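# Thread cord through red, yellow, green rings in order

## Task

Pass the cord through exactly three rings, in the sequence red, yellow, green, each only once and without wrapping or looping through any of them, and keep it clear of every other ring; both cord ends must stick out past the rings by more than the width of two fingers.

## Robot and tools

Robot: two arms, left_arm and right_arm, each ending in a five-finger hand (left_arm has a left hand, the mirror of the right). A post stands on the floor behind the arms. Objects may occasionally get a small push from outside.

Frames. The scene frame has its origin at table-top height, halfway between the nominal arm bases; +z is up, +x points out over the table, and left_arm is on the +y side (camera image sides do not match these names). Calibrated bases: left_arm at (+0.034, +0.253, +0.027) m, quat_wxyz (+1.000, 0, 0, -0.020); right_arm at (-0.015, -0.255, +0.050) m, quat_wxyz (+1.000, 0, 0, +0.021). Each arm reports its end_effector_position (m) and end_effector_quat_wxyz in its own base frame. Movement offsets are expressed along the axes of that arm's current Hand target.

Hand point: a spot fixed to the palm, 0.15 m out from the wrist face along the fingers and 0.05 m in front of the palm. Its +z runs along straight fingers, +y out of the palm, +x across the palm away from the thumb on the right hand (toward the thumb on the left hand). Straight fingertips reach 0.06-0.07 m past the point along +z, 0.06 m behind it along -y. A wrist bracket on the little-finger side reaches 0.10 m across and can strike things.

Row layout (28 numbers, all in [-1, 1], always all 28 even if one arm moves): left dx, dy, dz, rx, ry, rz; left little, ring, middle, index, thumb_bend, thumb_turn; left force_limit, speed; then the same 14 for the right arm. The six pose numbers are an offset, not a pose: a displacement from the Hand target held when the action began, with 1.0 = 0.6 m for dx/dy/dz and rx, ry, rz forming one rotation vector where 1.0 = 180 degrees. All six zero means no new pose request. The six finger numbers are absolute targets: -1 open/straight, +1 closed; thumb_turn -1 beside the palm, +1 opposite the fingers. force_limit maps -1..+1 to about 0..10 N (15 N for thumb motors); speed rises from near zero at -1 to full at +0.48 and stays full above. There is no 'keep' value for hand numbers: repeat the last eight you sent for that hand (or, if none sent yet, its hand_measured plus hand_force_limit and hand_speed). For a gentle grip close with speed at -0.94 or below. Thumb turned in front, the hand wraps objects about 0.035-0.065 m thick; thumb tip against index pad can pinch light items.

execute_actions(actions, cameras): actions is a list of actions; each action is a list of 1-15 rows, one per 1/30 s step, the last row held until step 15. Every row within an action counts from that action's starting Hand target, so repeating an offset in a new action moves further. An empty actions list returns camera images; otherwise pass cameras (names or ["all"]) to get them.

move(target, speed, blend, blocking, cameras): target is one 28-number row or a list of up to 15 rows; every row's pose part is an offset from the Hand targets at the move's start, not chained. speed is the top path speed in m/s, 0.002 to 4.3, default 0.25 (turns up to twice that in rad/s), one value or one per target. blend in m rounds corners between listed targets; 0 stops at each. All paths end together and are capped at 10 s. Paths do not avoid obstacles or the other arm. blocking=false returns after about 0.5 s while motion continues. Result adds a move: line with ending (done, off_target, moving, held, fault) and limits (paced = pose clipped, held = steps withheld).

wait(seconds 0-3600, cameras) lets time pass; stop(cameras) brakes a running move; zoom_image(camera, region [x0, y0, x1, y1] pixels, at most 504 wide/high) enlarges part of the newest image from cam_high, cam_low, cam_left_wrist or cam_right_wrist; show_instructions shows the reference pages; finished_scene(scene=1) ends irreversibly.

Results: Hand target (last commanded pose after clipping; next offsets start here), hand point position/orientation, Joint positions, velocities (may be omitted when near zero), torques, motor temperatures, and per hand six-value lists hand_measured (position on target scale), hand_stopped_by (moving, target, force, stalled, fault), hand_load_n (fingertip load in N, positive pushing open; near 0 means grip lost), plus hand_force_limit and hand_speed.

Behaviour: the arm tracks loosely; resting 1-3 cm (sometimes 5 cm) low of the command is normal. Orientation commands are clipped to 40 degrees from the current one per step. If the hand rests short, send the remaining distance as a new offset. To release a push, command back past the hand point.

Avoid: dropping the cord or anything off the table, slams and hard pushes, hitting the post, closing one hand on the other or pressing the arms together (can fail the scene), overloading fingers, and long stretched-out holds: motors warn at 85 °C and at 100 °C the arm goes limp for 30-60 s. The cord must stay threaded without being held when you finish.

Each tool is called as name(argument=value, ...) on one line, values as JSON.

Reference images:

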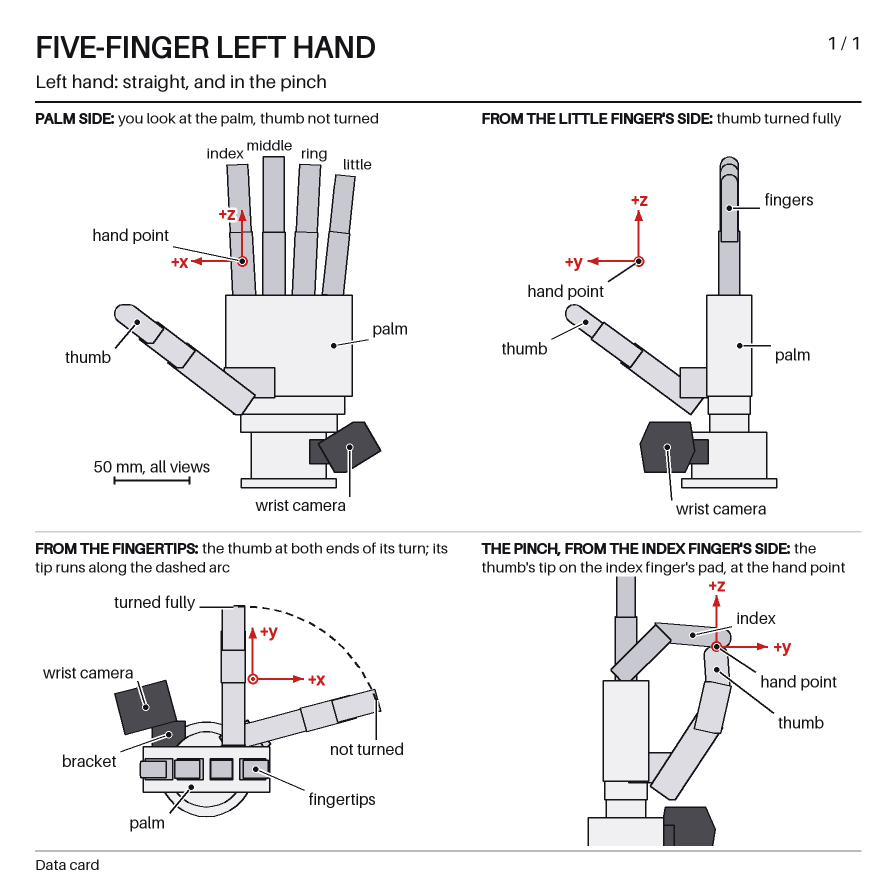

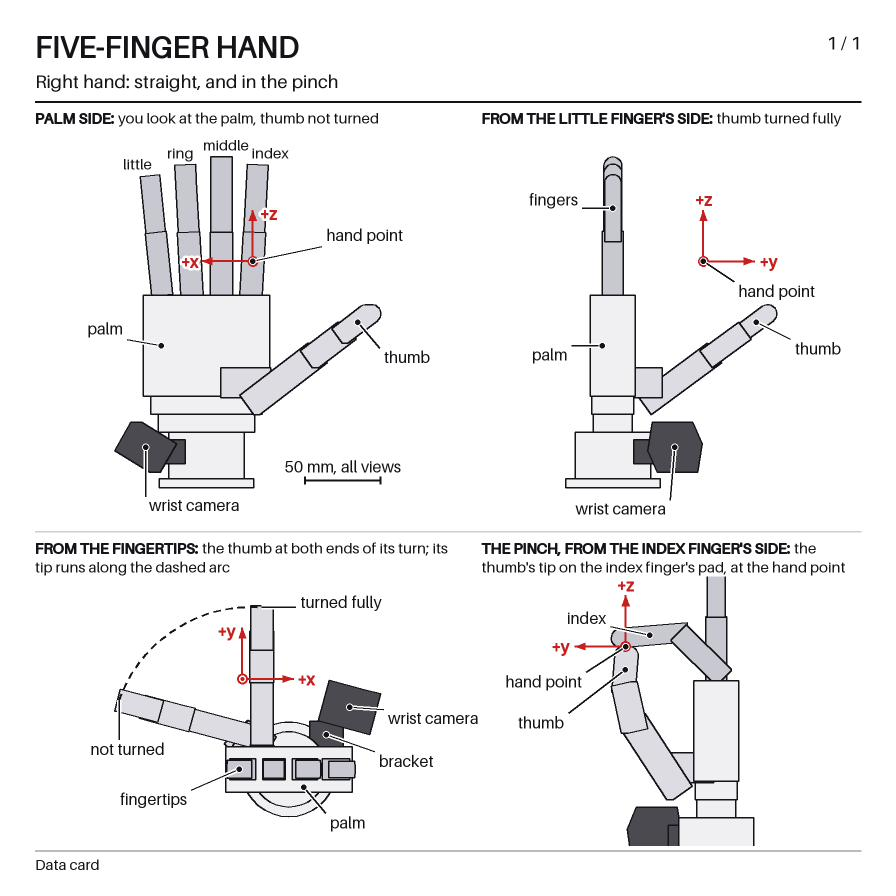

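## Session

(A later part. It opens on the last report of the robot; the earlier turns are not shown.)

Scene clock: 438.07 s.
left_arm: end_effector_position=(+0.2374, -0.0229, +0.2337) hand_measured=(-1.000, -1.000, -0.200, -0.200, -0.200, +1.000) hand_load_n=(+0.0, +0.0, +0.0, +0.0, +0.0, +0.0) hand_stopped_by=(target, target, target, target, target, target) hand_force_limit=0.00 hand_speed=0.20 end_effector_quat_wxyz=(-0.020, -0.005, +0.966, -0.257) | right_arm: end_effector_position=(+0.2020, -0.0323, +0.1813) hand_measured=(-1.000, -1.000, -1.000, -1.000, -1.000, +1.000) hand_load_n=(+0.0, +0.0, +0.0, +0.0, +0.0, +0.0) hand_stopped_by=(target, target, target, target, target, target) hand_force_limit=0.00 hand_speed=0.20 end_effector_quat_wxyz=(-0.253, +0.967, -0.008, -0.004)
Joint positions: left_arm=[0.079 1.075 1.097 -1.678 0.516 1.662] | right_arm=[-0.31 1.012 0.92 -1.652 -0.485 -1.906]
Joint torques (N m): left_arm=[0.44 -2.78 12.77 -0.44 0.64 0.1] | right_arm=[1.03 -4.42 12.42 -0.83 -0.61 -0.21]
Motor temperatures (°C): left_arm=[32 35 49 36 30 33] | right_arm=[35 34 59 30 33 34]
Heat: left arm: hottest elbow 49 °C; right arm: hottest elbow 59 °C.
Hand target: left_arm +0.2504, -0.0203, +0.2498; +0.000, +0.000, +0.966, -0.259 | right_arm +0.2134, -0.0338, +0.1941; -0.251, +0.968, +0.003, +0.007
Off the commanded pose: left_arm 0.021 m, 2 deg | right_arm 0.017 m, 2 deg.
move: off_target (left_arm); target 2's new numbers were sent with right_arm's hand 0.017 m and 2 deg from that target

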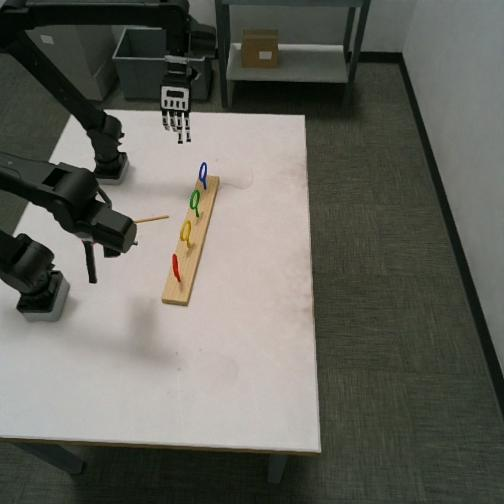

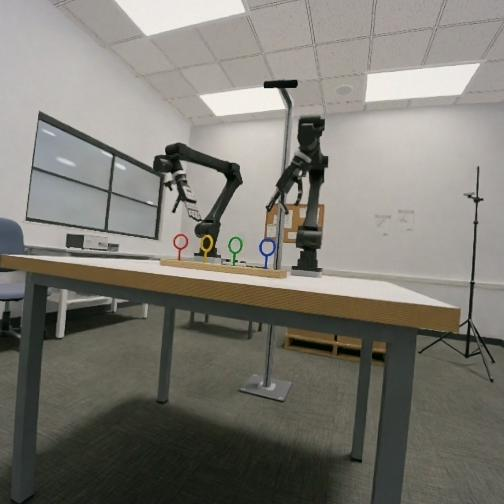

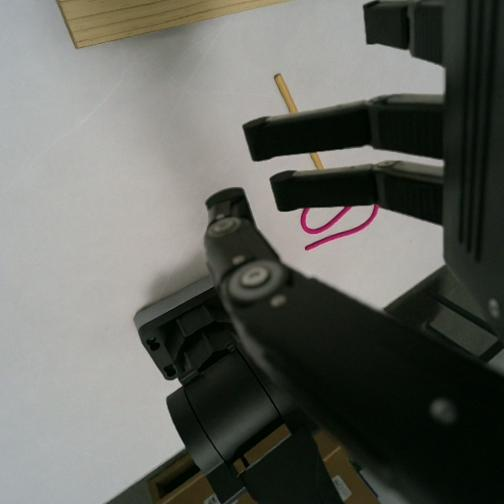

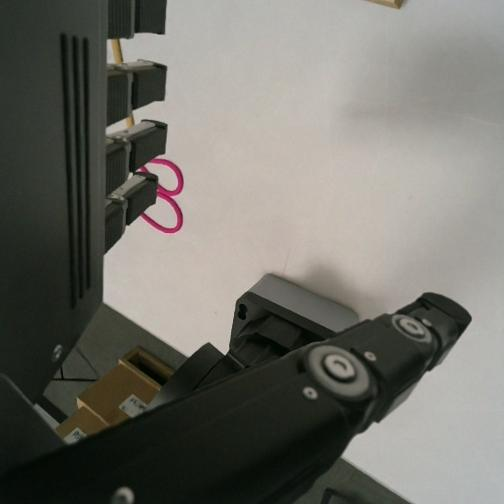

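move(target=[[0,0,0,0,0,0,-1,-1,-0.2,-0.2,-0.2,1,0,0.2,0.0352,-0.3295,0.5158,0.1716,-0.0558,-0.0498,-1,-1,-0.1,-0.1,-0.31,1,0,0.2]], cameras=["all"], speed=0.2)

zoom_image(camera="cam_right_wrist", region=[100, 50, 400, 350])

Scene clock: 474.50 s.
left_arm: end_effector_position=(+0.2374, -0.0229, +0.2337) hand_measured=(-1.000, -1.000, -0.200, -0.200, -0.200, +1.000) hand_load_n=(+0.0, +0.0, +0.5, +0.0, +0.0, +0.0) hand_stopped_by=(target, target, target, target, target, target) hand_force_limit=0.00 hand_speed=0.20 end_effector_quat_wxyz=(-0.020, -0.005, +0.966, -0.257) | right_arm: end_effector_position=(+0.2397, +0.2884, +0.0241) hand_measured=(-1.000, -1.000, -0.100, -0.100, -0.310, +1.000) hand_load_n=(+0.0, +0.0, +0.0, +0.5, +0.0, +0.0) hand_stopped_by=(target, target, target, target, target, target) hand_force_limit=0.00 hand_speed=0.20 end_effector_quat_wxyz=(-0.498, +0.859, +0.103, -0.055)
Joint positions: left_arm=[0.079 1.075 1.097 -1.678 0.516 1.662] | right_arm=[0.492 1.451 0.651 -0.344 -0.993 -1.084]
Joint torques (N m): left_arm=[0.44 -2.78 12.77 -0.46 0.64 0.1] | right_arm=[1.03 -9.05 6.22 1.48 -0.6 0.02]
Motor temperatures (°C): left_arm=[32 35 48 35 31 33] | right_arm=[35 34 59 30 33 34]
Heat: left arm: hottest elbow 48 °C; right arm: hottest elbow 59 °C.
Hand target: left_arm +0.2504, -0.0203, +0.2498; +0.000, +0.000, +0.966, -0.259 | right_arm +0.2366, +0.2896, +0.0203; -0.497, +0.860, +0.101, -0.058
Off the commanded pose: left_arm 0.021 m, 2 deg | right_arm 0.005 m, 0 deg.
move: done

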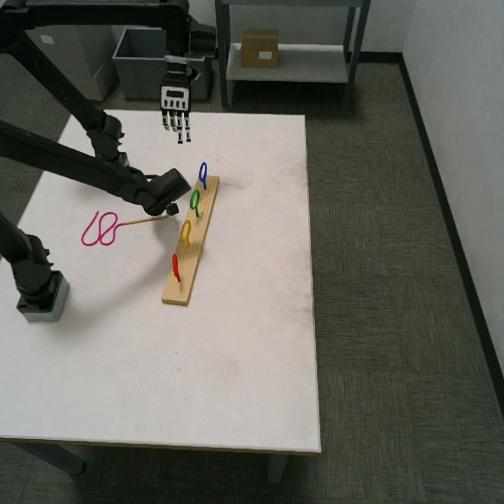

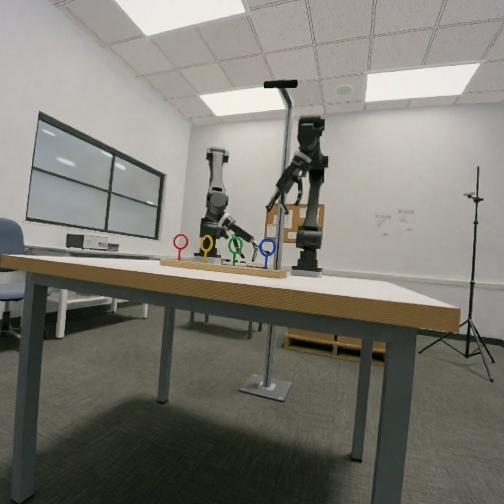

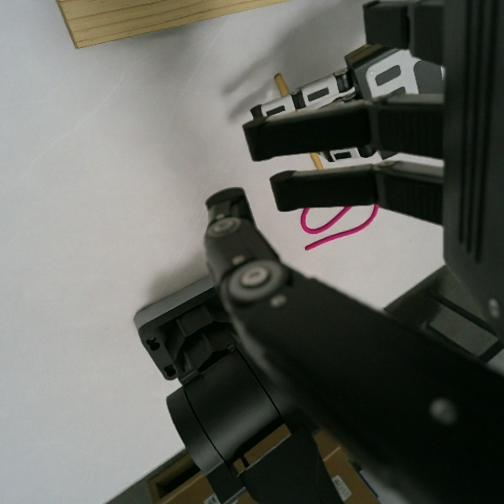

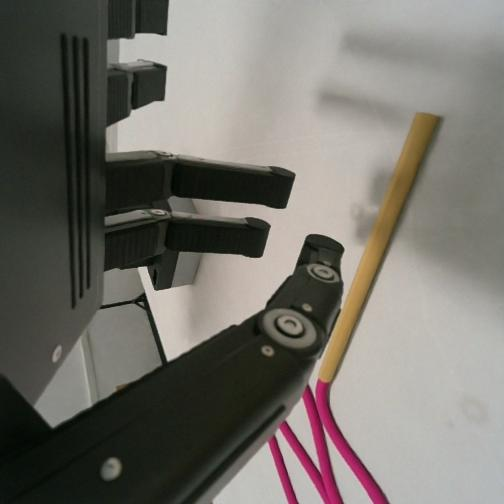

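Scaled by 1.680.

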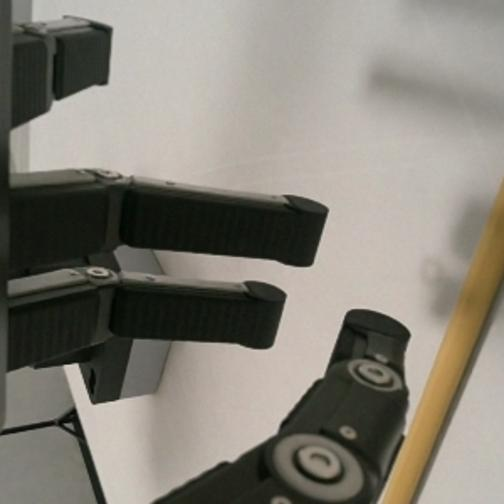

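move(target=[[0,0,0,0,0,0,-1,-1,-0.2,-0.2,-0.2,1,0,0.2,0.0133,0.0568,0.0483,0,0,0,-1,-1,-0.1,-0.1,-0.31,1,0,0.2]], cameras=["cam_high","cam_left_wrist","cam_right_wrist"], speed=0.1)

zoom_image(camera="cam_right_wrist", region=[150, 50, 450, 350])

zoom_image(camera="cam_left_wrist", region=[200, 50, 450, 300])

Scene clock: 490.03 s.
left_arm: end_effector_position=(+0.2374, -0.0229, +0.2337) hand_measured=(-1.000, -1.000, -0.200, -0.200, -0.200, +1.000) hand_load_n=(+0.0, +0.0, +0.5, +0.0, +0.0, +0.0) hand_stopped_by=(target, target, target, target, target, target) hand_force_limit=0.00 hand_speed=0.20 end_effector_quat_wxyz=(-0.020, -0.005, +0.966, -0.257) | right_arm: end_effector_position=(+0.2463, +0.2982, -0.0179) hand_measured=(-1.000, -1.000, -0.100, -0.100, -0.310, +1.000) hand_load_n=(+0.0, +0.0, +0.0, +0.0, +0.0, -0.5) hand_stopped_by=(target, target, target, target, target, target) hand_force_limit=0.00 hand_speed=0.20 end_effector_quat_wxyz=(-0.499, +0.859, +0.104, -0.052)
Joint positions: left_arm=[0.079 1.075 1.097 -1.678 0.516 1.662] | right_arm=[0.508 1.585 0.636 -0.167 -0.986 -1.057]
Joint torques (N m): left_arm=[0.56 -2.67 12.78 -0.49 0.63 0.1] | right_arm=[1.9 -8.53 5.04 1.46 -0.65 0.03]
Motor temperatures (°C): left_arm=[32 35 49 35 31 33] | right_arm=[35 34 56 30 33 34]
Heat: left arm: hottest elbow 49 °C; right arm: hottest elbow 56 °C.
Hand target: left_arm +0.2504, -0.0203, +0.2498; +0.000, +0.000, +0.966, -0.259 | right_arm +0.2426, +0.2992, -0.0238; -0.497, +0.860, +0.101, -0.058
Off the commanded pose: left_arm 0.021 m, 2 deg | right_arm 0.007 m, 1 deg.
move: done

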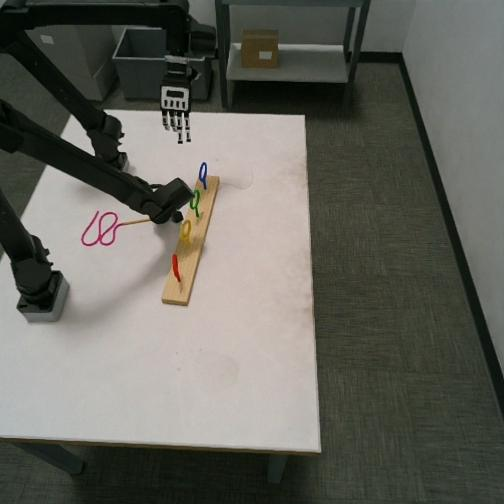

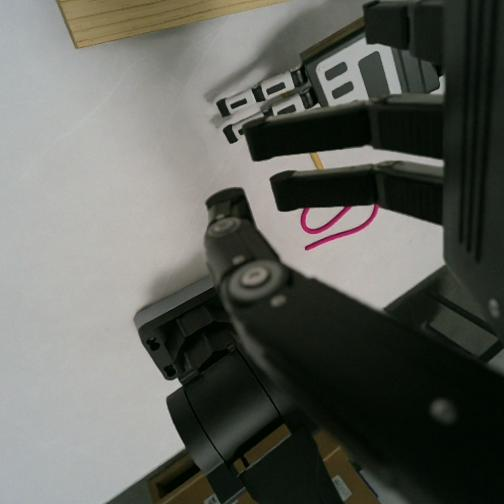

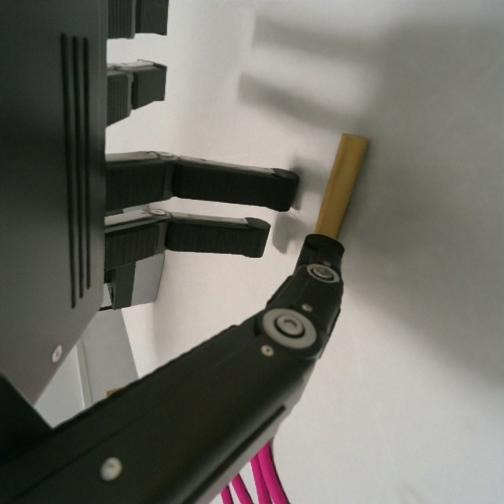

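Scaled by 1.680.

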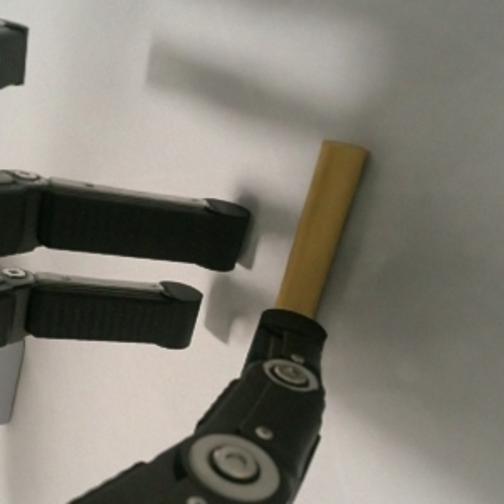

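Scaled by 2.016.

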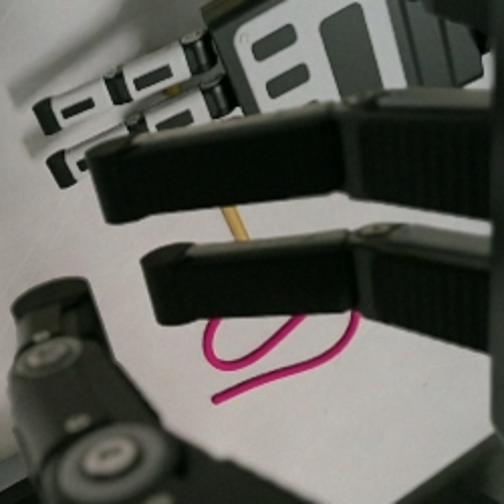

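move(target=[[0,0,0,0,0,0,-1,-1,-0.2,-0.2,-0.2,1,0,0.2,0,0.0173,0.01,0,0,0,-1,-1,-0.1,-0.1,-0.31,1,0,0.2]], cameras=["cam_high","cam_right_wrist"], speed=0.06)

zoom_image(camera="cam_right_wrist", region=[150, 50, 450, 350])

Scene clock: 499.37 s.
left_arm: end_effector_position=(+0.2374, -0.0229, +0.2337) hand_measured=(-1.000, -1.000, -0.200, -0.200, -0.200, +1.000) hand_load_n=(+0.0, +0.0, +0.0, +0.0, +0.0, +0.0) hand_stopped_by=(target, target, target, target, target, target) hand_force_limit=0.00 hand_speed=0.20 end_effector_quat_wxyz=(-0.020, -0.005, +0.966, -0.257) | right_arm: end_effector_position=(+0.2466, +0.3010, -0.0200) hand_measured=(-1.000, -1.000, -0.100, -0.100, -0.310, +1.000) hand_load_n=(+0.0, +0.0, -4.5, +0.0, +0.0, +0.0) hand_stopped_by=(target, target, target, target, target, target) hand_force_limit=0.00 hand_speed=0.20 end_effector_quat_wxyz=(-0.505, +0.855, +0.101, -0.054)
Joint positions: left_arm=[0.079 1.075 1.097 -1.678 0.516 1.662] | right_arm=[0.508 1.6 0.634 -0.135 -0.998 -1.039]
Joint torques (N m): left_arm=[0.44 -2.9 12.72 -0.46 0.64 0.1] | right_arm=[1.49 -8 4.9 1.96 -0.16 -0.15]
Motor temperatures (°C): left_arm=[32 35 49 35 31 33] | right_arm=[35 34 55 30 33 34]
Heat: left arm: hottest elbow 49 °C; right arm: hottest elbow 55 °C.
Hand target: left_arm +0.2504, -0.0203, +0.2498; +0.000, +0.000, +0.966, -0.259 | right_arm +0.2426, +0.2992, -0.0358; -0.497, +0.860, +0.101, -0.058
Off the commanded pose: left_arm 0.021 m, 2 deg | right_arm 0.016 m, 1 deg.
move: off_target (right_arm)

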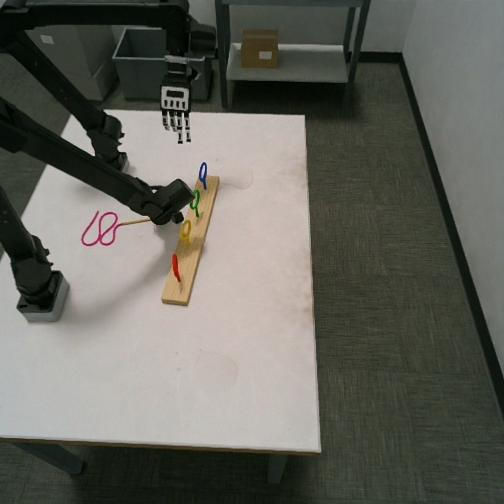

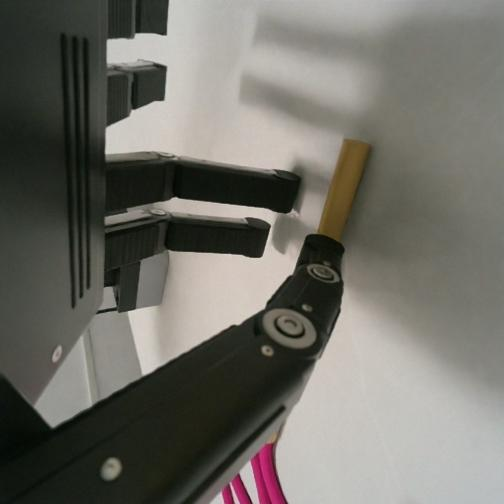

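Scaled by 1.680.

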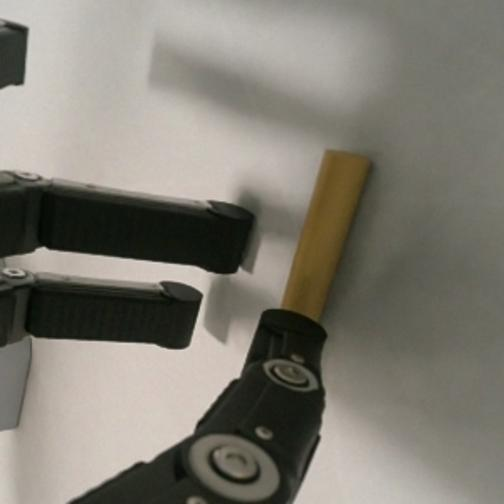

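move(target=[[0,0,0,0,0,0,-1,-1,-0.2,-0.2,-0.2,1,0,0.2,0,-0.0212,-0.0333,0,0,0,-1,-1,-0.1,-0.1,-0.31,1,0,0.2]], cameras=["cam_right_wrist"], speed=0.06)

zoom_image(camera="cam_right_wrist", region=[150, 50, 450, 350])

Scene clock: 508.47 s.
left_arm: end_effector_position=(+0.2374, -0.0229, +0.2337) hand_measured=(-1.000, -1.000, -0.200, -0.200, -0.200, +1.000) hand_load_n=(+0.0, +0.0, +0.0, +0.0, +0.0, +0.0) hand_stopped_by=(target, target, target, target, target, target) hand_force_limit=0.00 hand_speed=0.20 end_effector_quat_wxyz=(-0.020, -0.005, +0.966, -0.257) | right_arm: end_effector_position=(+0.2405, +0.2905, -0.0177) hand_measured=(-1.000, -1.000, -0.100, -0.100, -0.310, +1.000) hand_load_n=(+0.0, +0.0, +0.0, +0.0, +0.0, +0.5) hand_stopped_by=(target, target, target, target, target, target) hand_force_limit=0.00 hand_speed=0.20 end_effector_quat_wxyz=(-0.497, +0.860, +0.100, -0.064)
Joint positions: left_arm=[0.079 1.075 1.097 -1.678 0.516 1.662] | right_arm=[0.494 1.58 0.634 -0.218 -0.998 -1.085]
Joint torques (N m): left_arm=[0.38 -2.67 12.75 -0.46 0.64 0.09] | right_arm=[0.5 -9.7 6.11 0.59 -0.67 -0.18]
Heat: left arm: hottest elbow 49 °C; right arm: hottest elbow 53 °C.
Hand target: left_arm +0.2504, -0.0203, +0.2498; +0.000, +0.000, +0.966, -0.259 | right_arm +0.2451, +0.2886, -0.0148; -0.497, +0.860, +0.101, -0.058
Off the commanded pose: left_arm 0.021 m, 2 deg | right_arm 0.006 m, 1 deg.
move: done

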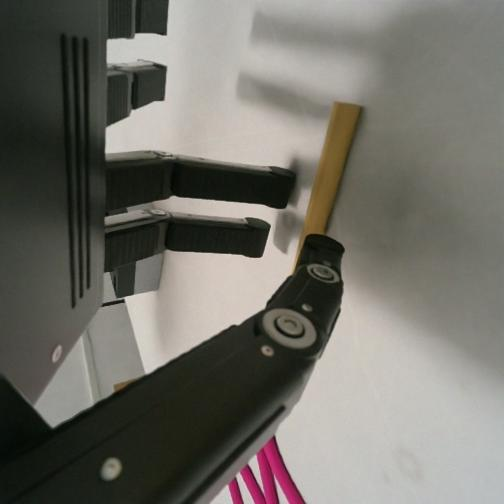

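Scaled by 1.680.

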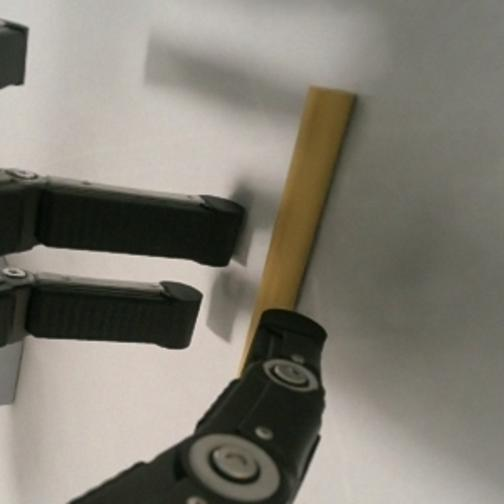

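move(target=[[0,0,0,0,0,0,-1,-1,-0.2,-0.2,-0.2,1,0,0.2,0.0166,0.0061,0.006,0,0,0,-1,-1,0.06,0,-0.31,1,-0.5,-0.7]], cameras=["cam_right_wrist"], speed=0.06)

zoom_image(camera="cam_right_wrist", region=[150, 50, 450, 350])

Scene clock: 518.37 s.
left_arm: end_effector_position=(+0.2374, -0.0229, +0.2337) hand_measured=(-1.000, -1.000, -0.200, -0.200, -0.200, +1.000) hand_load_n=(+0.0, +0.0, +0.0, +0.0, +0.0, +0.0) hand_stopped_by=(target, target, target, target, target, target) hand_force_limit=0.00 hand_speed=0.20 end_effector_quat_wxyz=(-0.020, -0.005, +0.966, -0.257) | right_arm: end_effector_position=(+0.2415, +0.2895, -0.0195) hand_measured=(-1.000, -1.000, +0.060, +0.000, -0.310, +1.000) hand_load_n=(+0.0, +0.0, +0.0, +0.0, +0.0, +0.0) hand_stopped_by=(target, target, target, target, target, target) hand_force_limit=-0.50 hand_speed=-0.70 end_effector_quat_wxyz=(-0.497, +0.860, +0.099, -0.064)
Joint positions: left_arm=[0.079 1.075 1.097 -1.678 0.516 1.662] | right_arm=[0.49 1.586 0.635 -0.218 -1 -1.09]
Joint torques (N m): left_arm=[0.44 -2.73 12.77 -0.44 0.63 0.09] | right_arm=[-0.62 -8.23 8.14 0.35 -0.68 -0.18]
Heat: left arm: hottest elbow 49 °C; right arm: hottest elbow 52 °C.
Hand target: left_arm +0.2504, -0.0203, +0.2498; +0.000, +0.000, +0.966, -0.259 | right_arm +0.2545, +0.2921, -0.0197; -0.497, +0.860, +0.101, -0.058
Off the commanded pose: left_arm 0.021 m, 2 deg | right_arm 0.013 m, 1 deg.
move: off_target (right_arm)

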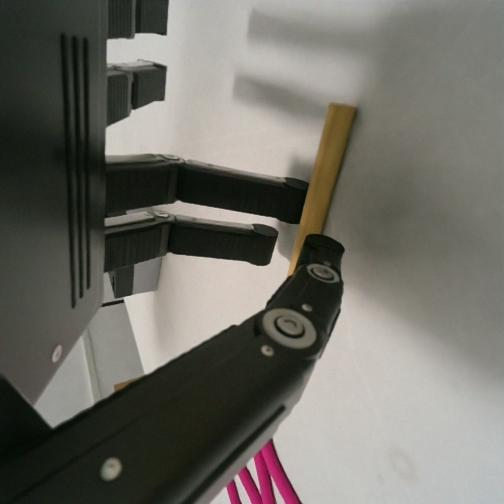

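Scaled by 1.680.

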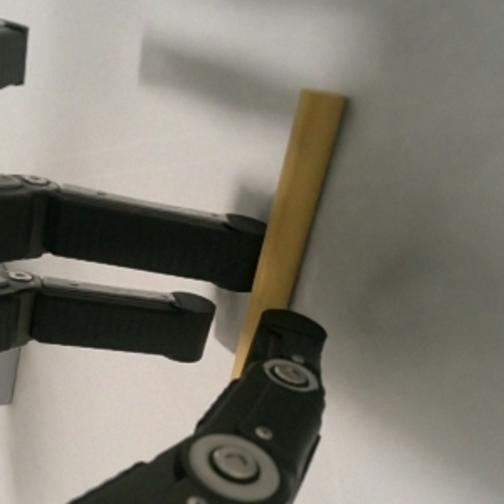

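move(target=[[0,0,0,0,0,0,-1,-1,-0.2,-0.2,-0.2,1,0,0.2,0.0108,0.0073,0.0072,0,0,0,-1,-1,0.06,0,-0.31,1,-0.5,-0.7]], cameras=["cam_right_wrist"], speed=0.06)

zoom_image(camera="cam_right_wrist", region=[150, 50, 450, 350])

Scene clock: 524.50 s.
left_arm: end_effector_position=(+0.2374, -0.0229, +0.2337) hand_measured=(-1.000, -1.000, -0.200, -0.200, -0.200, +1.000) hand_load_n=(+0.0, +0.0, +0.0, +0.0, +0.0, +0.0) hand_stopped_by=(target, target, target, target, target, target) hand_force_limit=0.00 hand_speed=0.20 end_effector_quat_wxyz=(-0.020, -0.005, +0.966, -0.257) | right_arm: end_effector_position=(+0.2420, +0.2922, -0.0211) hand_measured=(-1.000, -1.000, +0.060, +0.000, -0.310, +1.000) hand_load_n=(+0.0, +0.0, -3.0, +0.5, +0.0, +0.0) hand_stopped_by=(target, target, target, target, target, target) hand_force_limit=-0.50 hand_speed=-0.70 end_effector_quat_wxyz=(-0.501, +0.857, +0.098, -0.072)
Joint positions: left_arm=[0.079 1.075 1.097 -1.678 0.516 1.662] | right_arm=[0.49 1.605 0.645 -0.218 -1.015 -1.088]
Joint torques (N m): left_arm=[0.5 -2.67 12.81 -0.44 0.64 0.1] | right_arm=[-0.03 -7.36 8.44 0.94 -0.04 -0.26]
Heat: left arm: hottest elbow 49 °C; right arm: hottest elbow 52 °C.
Hand target: left_arm +0.2504, -0.0203, +0.2498; +0.000, +0.000, +0.966, -0.259 | right_arm +0.2605, +0.2951, -0.0257; -0.497, +0.860, +0.101, -0.058
Off the commanded pose: left_arm 0.021 m, 2 deg | right_arm 0.019 m, 2 deg.
move: off_target (right_arm)

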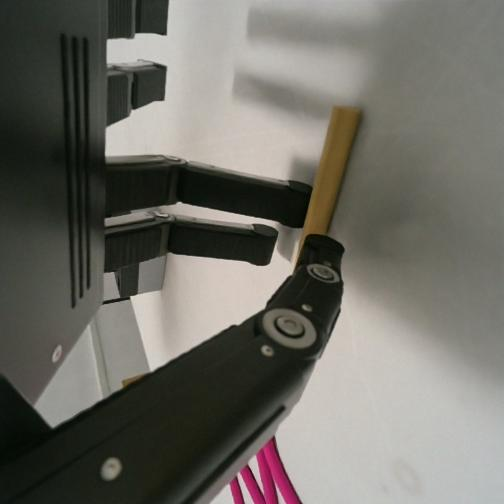

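Scaled by 1.680.

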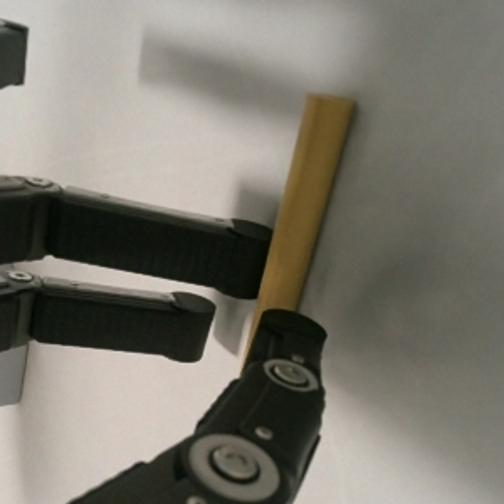

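move(target=[[0,0,0,0,0,0,-1,-1,-0.2,-0.2,-0.2,1,0,0.2,-0.013,-0.0172,-0.0273,0.0998,0.007,-0.0441,-1,-1,-0.1,-0.1,-0.2,1,-0.5,-0.7]], cameras=["cam_right_wrist"], speed=0.1)

zoom_image(camera="cam_right_wrist", region=[150, 50, 450, 350])

Scene clock: 554.30 s.
left_arm: end_effector_position=(+0.2374, -0.0229, +0.2337) hand_measured=(-1.000, -1.000, -0.200, -0.200, -0.200, +1.000) hand_load_n=(+0.0, +0.0, +0.0, +0.0, +0.0, +0.0) hand_stopped_by=(target, target, target, target, target, target) hand_force_limit=0.00 hand_speed=0.20 end_effector_quat_wxyz=(-0.020, -0.005, +0.966, -0.257) | right_arm: end_effector_position=(+0.2551, +0.2875, -0.0033) hand_measured=(-1.000, -1.000, -0.100, -0.100, -0.200, +1.000) hand_load_n=(+0.0, +0.0, +0.0, +0.0, +0.0, +0.0) hand_stopped_by=(target, target, target, target, target, target) hand_force_limit=-0.50 hand_speed=-0.70 end_effector_quat_wxyz=(-0.628, +0.763, +0.148, -0.030)
Joint positions: left_arm=[0.079 1.075 1.097 -1.678 0.516 1.662] | right_arm=[0.365 1.663 0.579 0.044 -1.325 -1.17]
Joint torques (N m): left_arm=[0.38 -2.73 12.78 -0.42 0.64 0.09] | right_arm=[-0.5 -9.23 4.38 1.55 -1.01 -0.13]
Heat: left arm: hottest elbow 49 °C; right arm: hottest elbow 51 °C.
Hand target: left_arm +0.2504, -0.0203, +0.2498; +0.000, +0.000, +0.966, -0.259 | right_arm +0.2550, +0.2846, -0.0086; -0.629, +0.764, +0.144, -0.029
Off the commanded pose: left_arm 0.021 m, 2 deg | right_arm 0.006 m, 0 deg.
move: done

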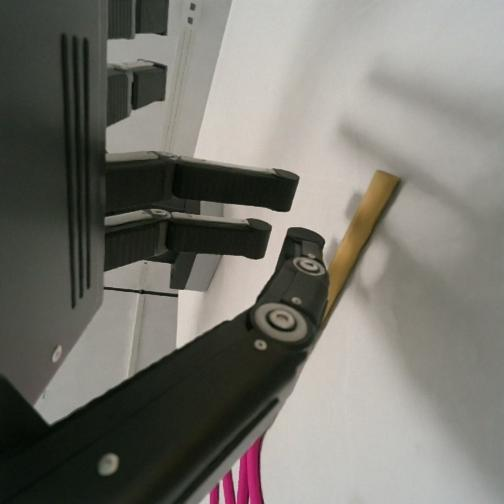

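Scaled by 1.680.

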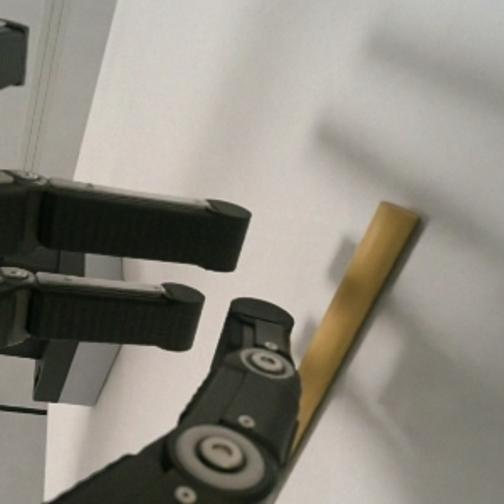

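move(target=[[0,0,0,0,0,0,-1,-1,-0.2,-0.2,-0.2,1,0,0.2,-0.0058,0.039,-0.0047,0,0,0,-1,-1,-0.1,-0.1,-0.2,1,-0.5,-0.7]], cameras=["cam_right_wrist"], speed=0.06)

zoom_image(camera="cam_right_wrist", region=[150, 50, 450, 350])

Scene clock: 564.83 s.
left_arm: end_effector_position=(+0.2374, -0.0229, +0.2337) hand_measured=(-1.000, -1.000, -0.200, -0.200, -0.200, +1.000) hand_load_n=(+0.0, +0.0, +0.0, +0.0, +0.0, +0.0) hand_stopped_by=(target, target, target, target, target, target) hand_force_limit=0.00 hand_speed=0.20 end_effector_quat_wxyz=(-0.020, -0.005, +0.966, -0.257) | right_arm: end_effector_position=(+0.2558, +0.2792, -0.0260) hand_measured=(-1.000, -1.000, -0.100, -0.100, -0.200, +1.000) hand_load_n=(+0.0, +0.0, +0.0, +0.0, +0.0, +0.0) hand_stopped_by=(target, target, target, target, target, target) hand_force_limit=-0.50 hand_speed=-0.70 end_effector_quat_wxyz=(-0.628, +0.763, +0.147, -0.029)
Joint positions: left_arm=[0.079 1.075 1.097 -1.678 0.516 1.662] | right_arm=[0.341 1.735 0.579 0.045 -1.336 -1.244]
Joint torques (N m): left_arm=[0.44 -2.73 12.75 -0.46 0.64 0.09] | right_arm=[0.15 -9 4.18 0.66 -1.05 -0.18]
Motor temperatures (°C): left_arm=[32 35 50 35 31 33] | right_arm=[35 35 50 30 33 34]
Heat: left arm: hottest elbow 50 °C; right arm: hottest elbow 50 °C.
Hand target: left_arm +0.2504, -0.0203, +0.2498; +0.000, +0.000, +0.966, -0.259 | right_arm +0.2566, +0.2771, -0.0311; -0.629, +0.764, +0.144, -0.029
Off the commanded pose: left_arm 0.021 m, 2 deg | right_arm 0.006 m, 0 deg.
move: done

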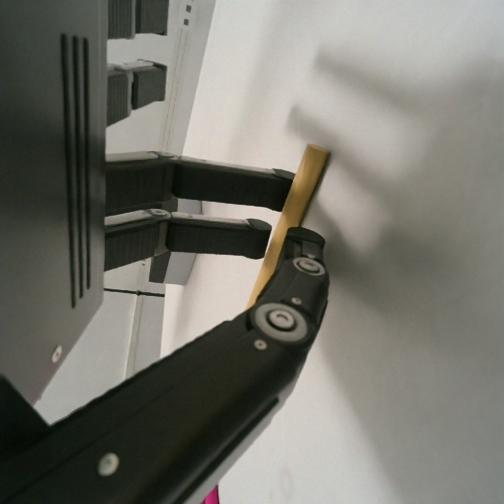

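Scaled by 1.680.

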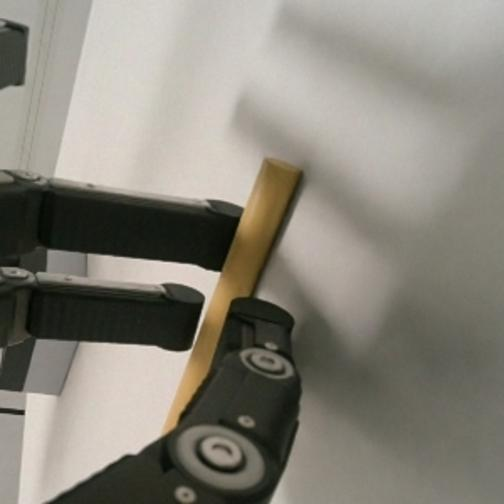

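move(target=[[0,0,0,0,0,0,-1,-1,-0.2,-0.2,-0.2,1,0,0.2,0,0,0,0,0,0,-1,-1,0.4,0.4,-0.2,1,-0.6,-0.9]], cameras=["cam_right_wrist"], speed=0.06)

zoom_image(camera="cam_right_wrist", region=[150, 50, 450, 350])

Scene clock: 568.73 s.
left_arm: end_effector_position=(+0.2374, -0.0229, +0.2337) hand_measured=(-1.000, -1.000, -0.200, -0.200, -0.200, +1.000) hand_load_n=(+0.0, +0.0, +0.0, +0.0, +0.0, +0.0) hand_stopped_by=(target, target, target, target, target, target) hand_force_limit=0.00 hand_speed=0.20 end_effector_quat_wxyz=(-0.020, -0.005, +0.966, -0.257) | right_arm: end_effector_position=(+0.2554, +0.2794, -0.0254) hand_measured=(-1.000, -1.000, +0.168, +0.196, -0.200, +1.000) hand_load_n=(+0.0, +0.0, +3.0, +2.0, +2.0, +0.0) hand_stopped_by=(target, target, force, force, target, target) hand_force_limit=-0.60 hand_speed=-0.90 end_effector_quat_wxyz=(-0.630, +0.762, +0.148, -0.029)
Joint positions: left_arm=[0.079 1.075 1.097 -1.678 0.516 1.662] | right_arm=[0.341 1.735 0.579 0.045 -1.34 -1.245]
Joint torques (N m): left_arm=[0.5 -2.61 12.74 -0.44 0.64 0.1] | right_arm=[-0.44 -9 4.19 0.57 -0.83 -0.23]
Heat: left arm: hottest elbow 50 °C; right arm: hottest elbow 49 °C.
Hand target: left_arm +0.2504, -0.0203, +0.2498; +0.000, +0.000, +0.966, -0.259 | right_arm +0.2565, +0.2771, -0.0311; -0.629, +0.764, +0.144, -0.029
Off the commanded pose: left_arm 0.021 m, 2 deg | right_arm 0.006 m, 0 deg.
move: done

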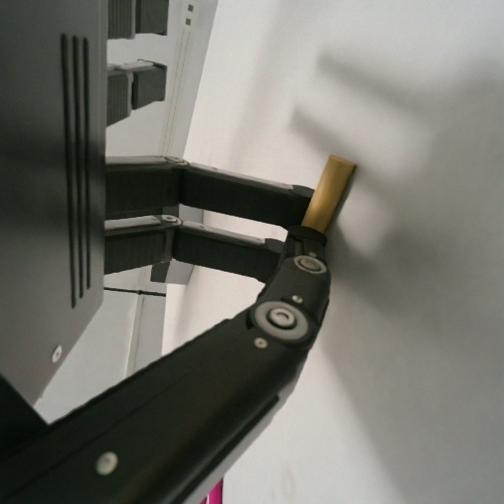

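Scaled by 1.680.

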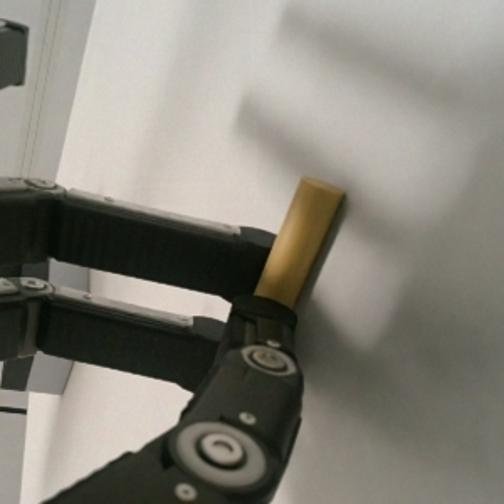

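move(target=[[0,0,0,0,0,0,-1,-1,-0.2,-0.2,-0.2,1,0,0.2,0,0,0,0,0,0,-1,-1,0.5,0.5,-0.2,1,-0.2,-0.9],[0,0,0,0,0,0,-1,-1,-0.2,-0.2,-0.2,1,0,0.2,0.0115,-0.081,-0.017,0,0,0,-1,-1,0.5,0.5,-0.2,1,-0.2,-0.9]], cameras=["all"], speed=0.06)

zoom_image(camera="cam_right_wrist", region=[150, 50, 450, 350])

Scene clock: 574.53 s.
left_arm: end_effector_position=(+0.2374, -0.0229, +0.2337) hand_measured=(-1.000, -1.000, -0.200, -0.200, -0.200, +1.000) hand_load_n=(+0.0, +0.0, +0.0, +0.0, +0.0, +0.0) hand_stopped_by=(target, target, target, target, target, target) hand_force_limit=0.00 hand_speed=0.20 end_effector_quat_wxyz=(-0.020, -0.005, +0.966, -0.257) | right_arm: end_effector_position=(+0.2468, +0.2764, +0.0138) hand_measured=(-1.000, -1.000, +0.176, +0.214, -0.202, +1.000) hand_load_n=(+0.0, +0.0, +4.5, +1.0, +2.5, +0.0) hand_stopped_by=(target, target, force, force, target, target) hand_force_limit=-0.20 hand_speed=-0.90 end_effector_quat_wxyz=(-0.628, +0.764, +0.139, -0.040)
Joint positions: left_arm=[0.079 1.075 1.097 -1.678 0.516 1.662] | right_arm=[0.341 1.594 0.579 -0.122 -1.341 -1.244]
Joint torques (N m): left_arm=[0.5 -2.78 12.77 -0.44 0.64 0.1] | right_arm=[0.15 -9.7 6.41 0.34 -0.83 -0.18]
Heat: left arm: hottest elbow 50 °C; right arm: hottest elbow 49 °C.
Hand target: left_arm +0.2504, -0.0203, +0.2498; +0.000, +0.000, +0.966, -0.259 | right_arm +0.2565, +0.2773, +0.0191; -0.629, +0.764, +0.144, -0.029
Off the commanded pose: left_arm 0.021 m, 2 deg | right_arm 0.011 m, 1 deg.
move: off_target (right_arm)

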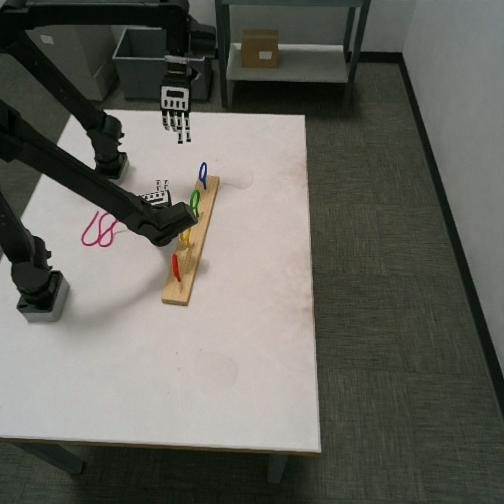

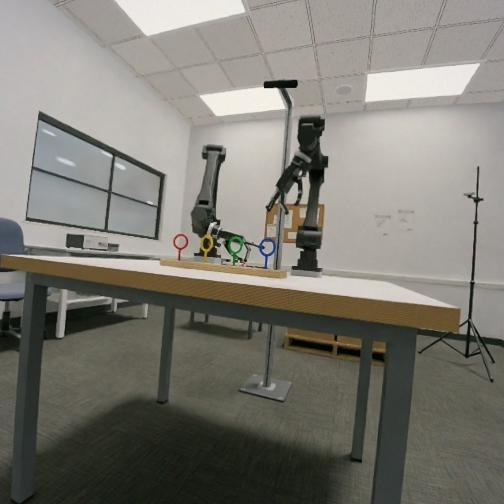

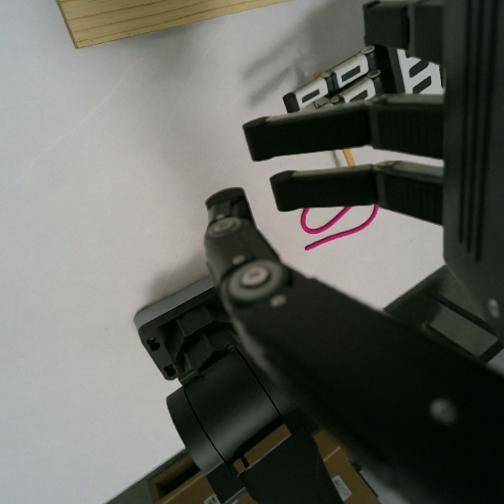

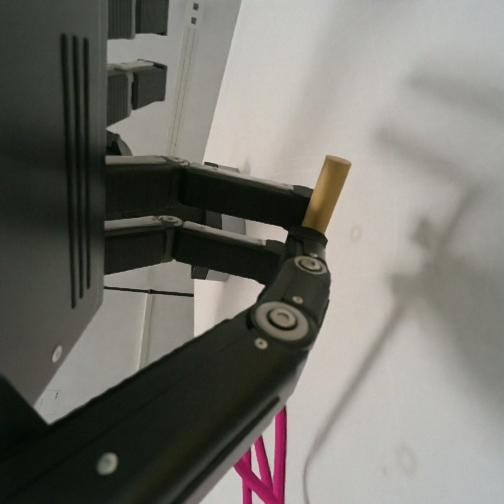

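Scaled by 1.680.

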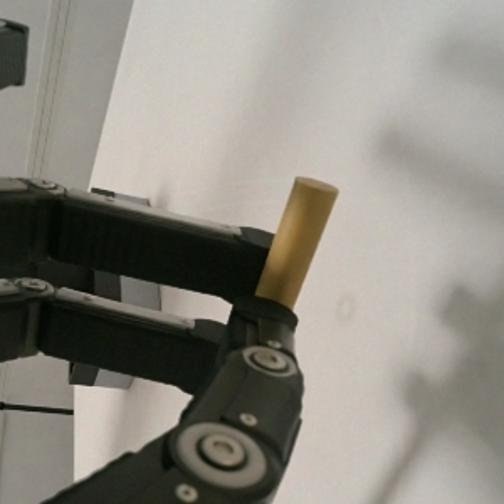

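move(target=[[0,0,0,0,0,0,-1,-1,-0.2,-0.2,-0.2,1,0,0.2,0.0363,-0.2583,-0.0555,0,0,0,-1,-1,0.5,0.5,-0.2,1,-0.2,-0.9],[0,0,0,0,0,0,-1,-1,-0.2,-0.2,-0.2,1,0,0.2,0.053,-0.2318,-0.1677,-0.1656,0.5177,0.3163,-1,-1,0.5,0.5,-0.2,1,-0.2,-0.9]], cameras=["all"], speed=0.15, blend=0.03)

zoom_image(camera="cam_left_wrist", region=[0, 0, 504, 504])

Scene clock: 601.43 s.
left_arm: end_effector_position=(+0.2374, -0.0229, +0.2337) hand_measured=(-1.000, -1.000, -0.200, -0.200, -0.200, +1.000) hand_load_n=(+0.0, +0.0, +0.0, +0.0, +0.0, +0.0) hand_stopped_by=(target, target, target, target, target, target) hand_force_limit=0.00 hand_speed=0.20 end_effector_quat_wxyz=(-0.020, -0.005, +0.966, -0.257) | right_arm: end_effector_position=(+0.2762, +0.2014, +0.1595) hand_measured=(-1.000, -1.000, +0.176, +0.214, -0.200, +1.000) hand_load_n=(+0.0, +0.0, +0.0, +0.5, +0.0, +0.0) hand_stopped_by=(target, target, force, force, target, target) hand_force_limit=-0.20 hand_speed=-0.90 end_effector_quat_wxyz=(-0.250, +0.646, -0.666, +0.277)
Joint positions: left_arm=[0.079 1.075 1.097 -1.678 0.516 1.662] | right_arm=[0.773 0.902 0.729 -0.827 0.542 0.641]
Joint torques (N m): left_arm=[0.44 -2.78 12.77 -0.46 0.64 0.1] | right_arm=[1.26 -4.54 13.75 0.87 0.52 -0.01]
Heat: left arm: hottest elbow 50 °C; right arm: hottest elbow 50 °C.
Hand target: left_arm +0.2504, -0.0203, +0.2498; +0.000, +0.000, +0.966, -0.259 | right_arm +0.2841, +0.2131, +0.1789; -0.265, +0.639, -0.667, +0.276
Off the commanded pose: left_arm 0.021 m, 2 deg | right_arm 0.024 m, 2 deg.
move: off_target (right_arm)

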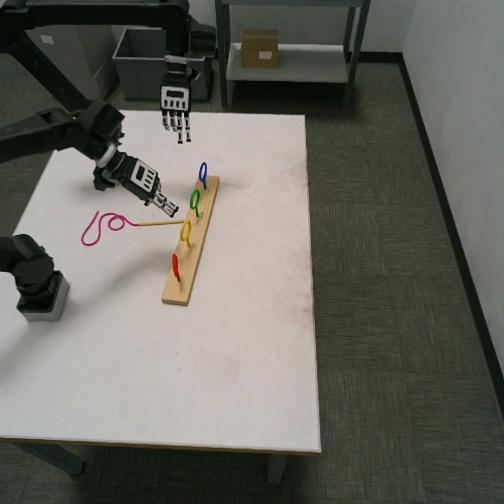

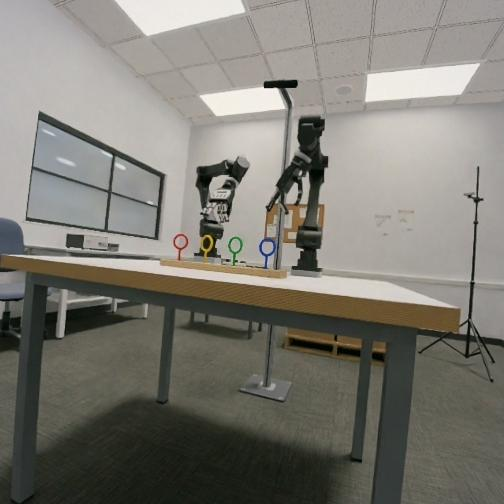

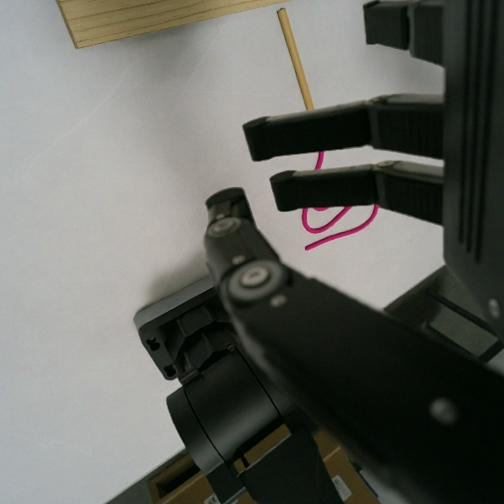

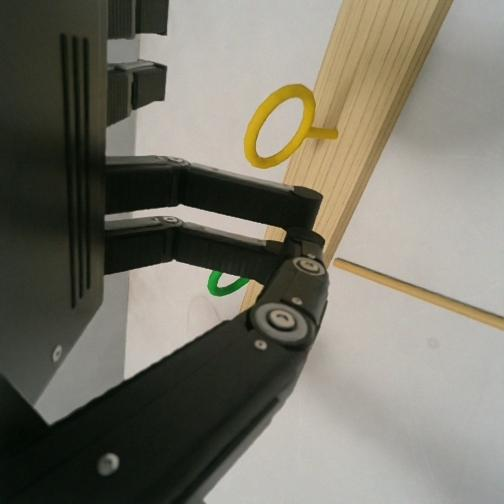

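Scaled by 1.000.

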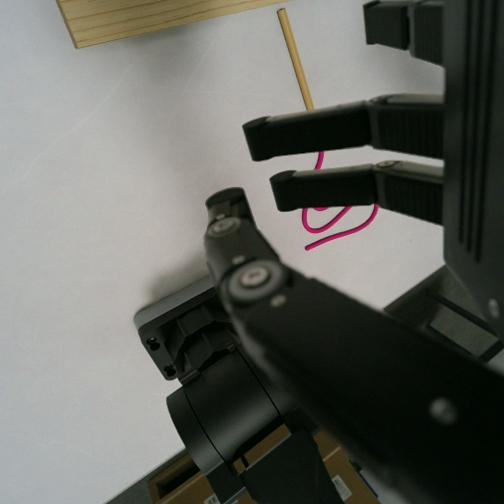

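zoom_image(camera="cam_high", region=[70, 170, 240, 310])

zoom_image(camera="cam_right_wrist", region=[200, 100, 504, 404])

Scaled by 2.965.

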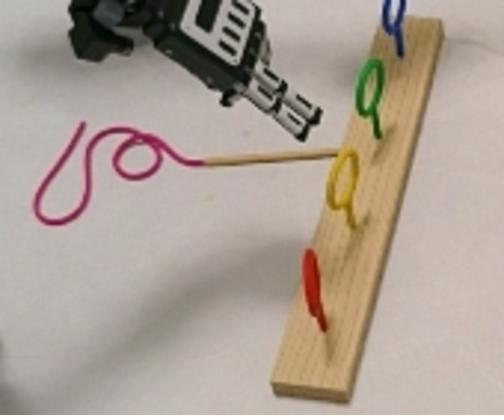

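Scaled by 1.658.

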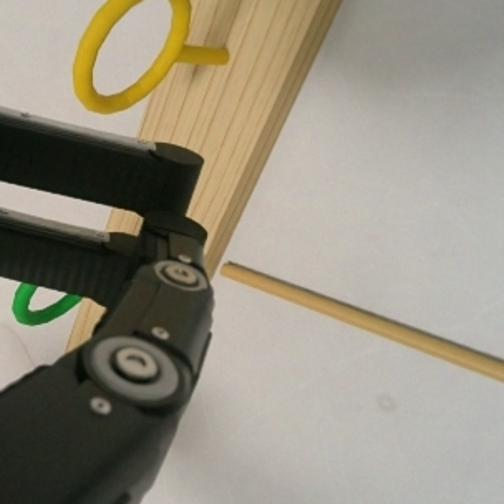

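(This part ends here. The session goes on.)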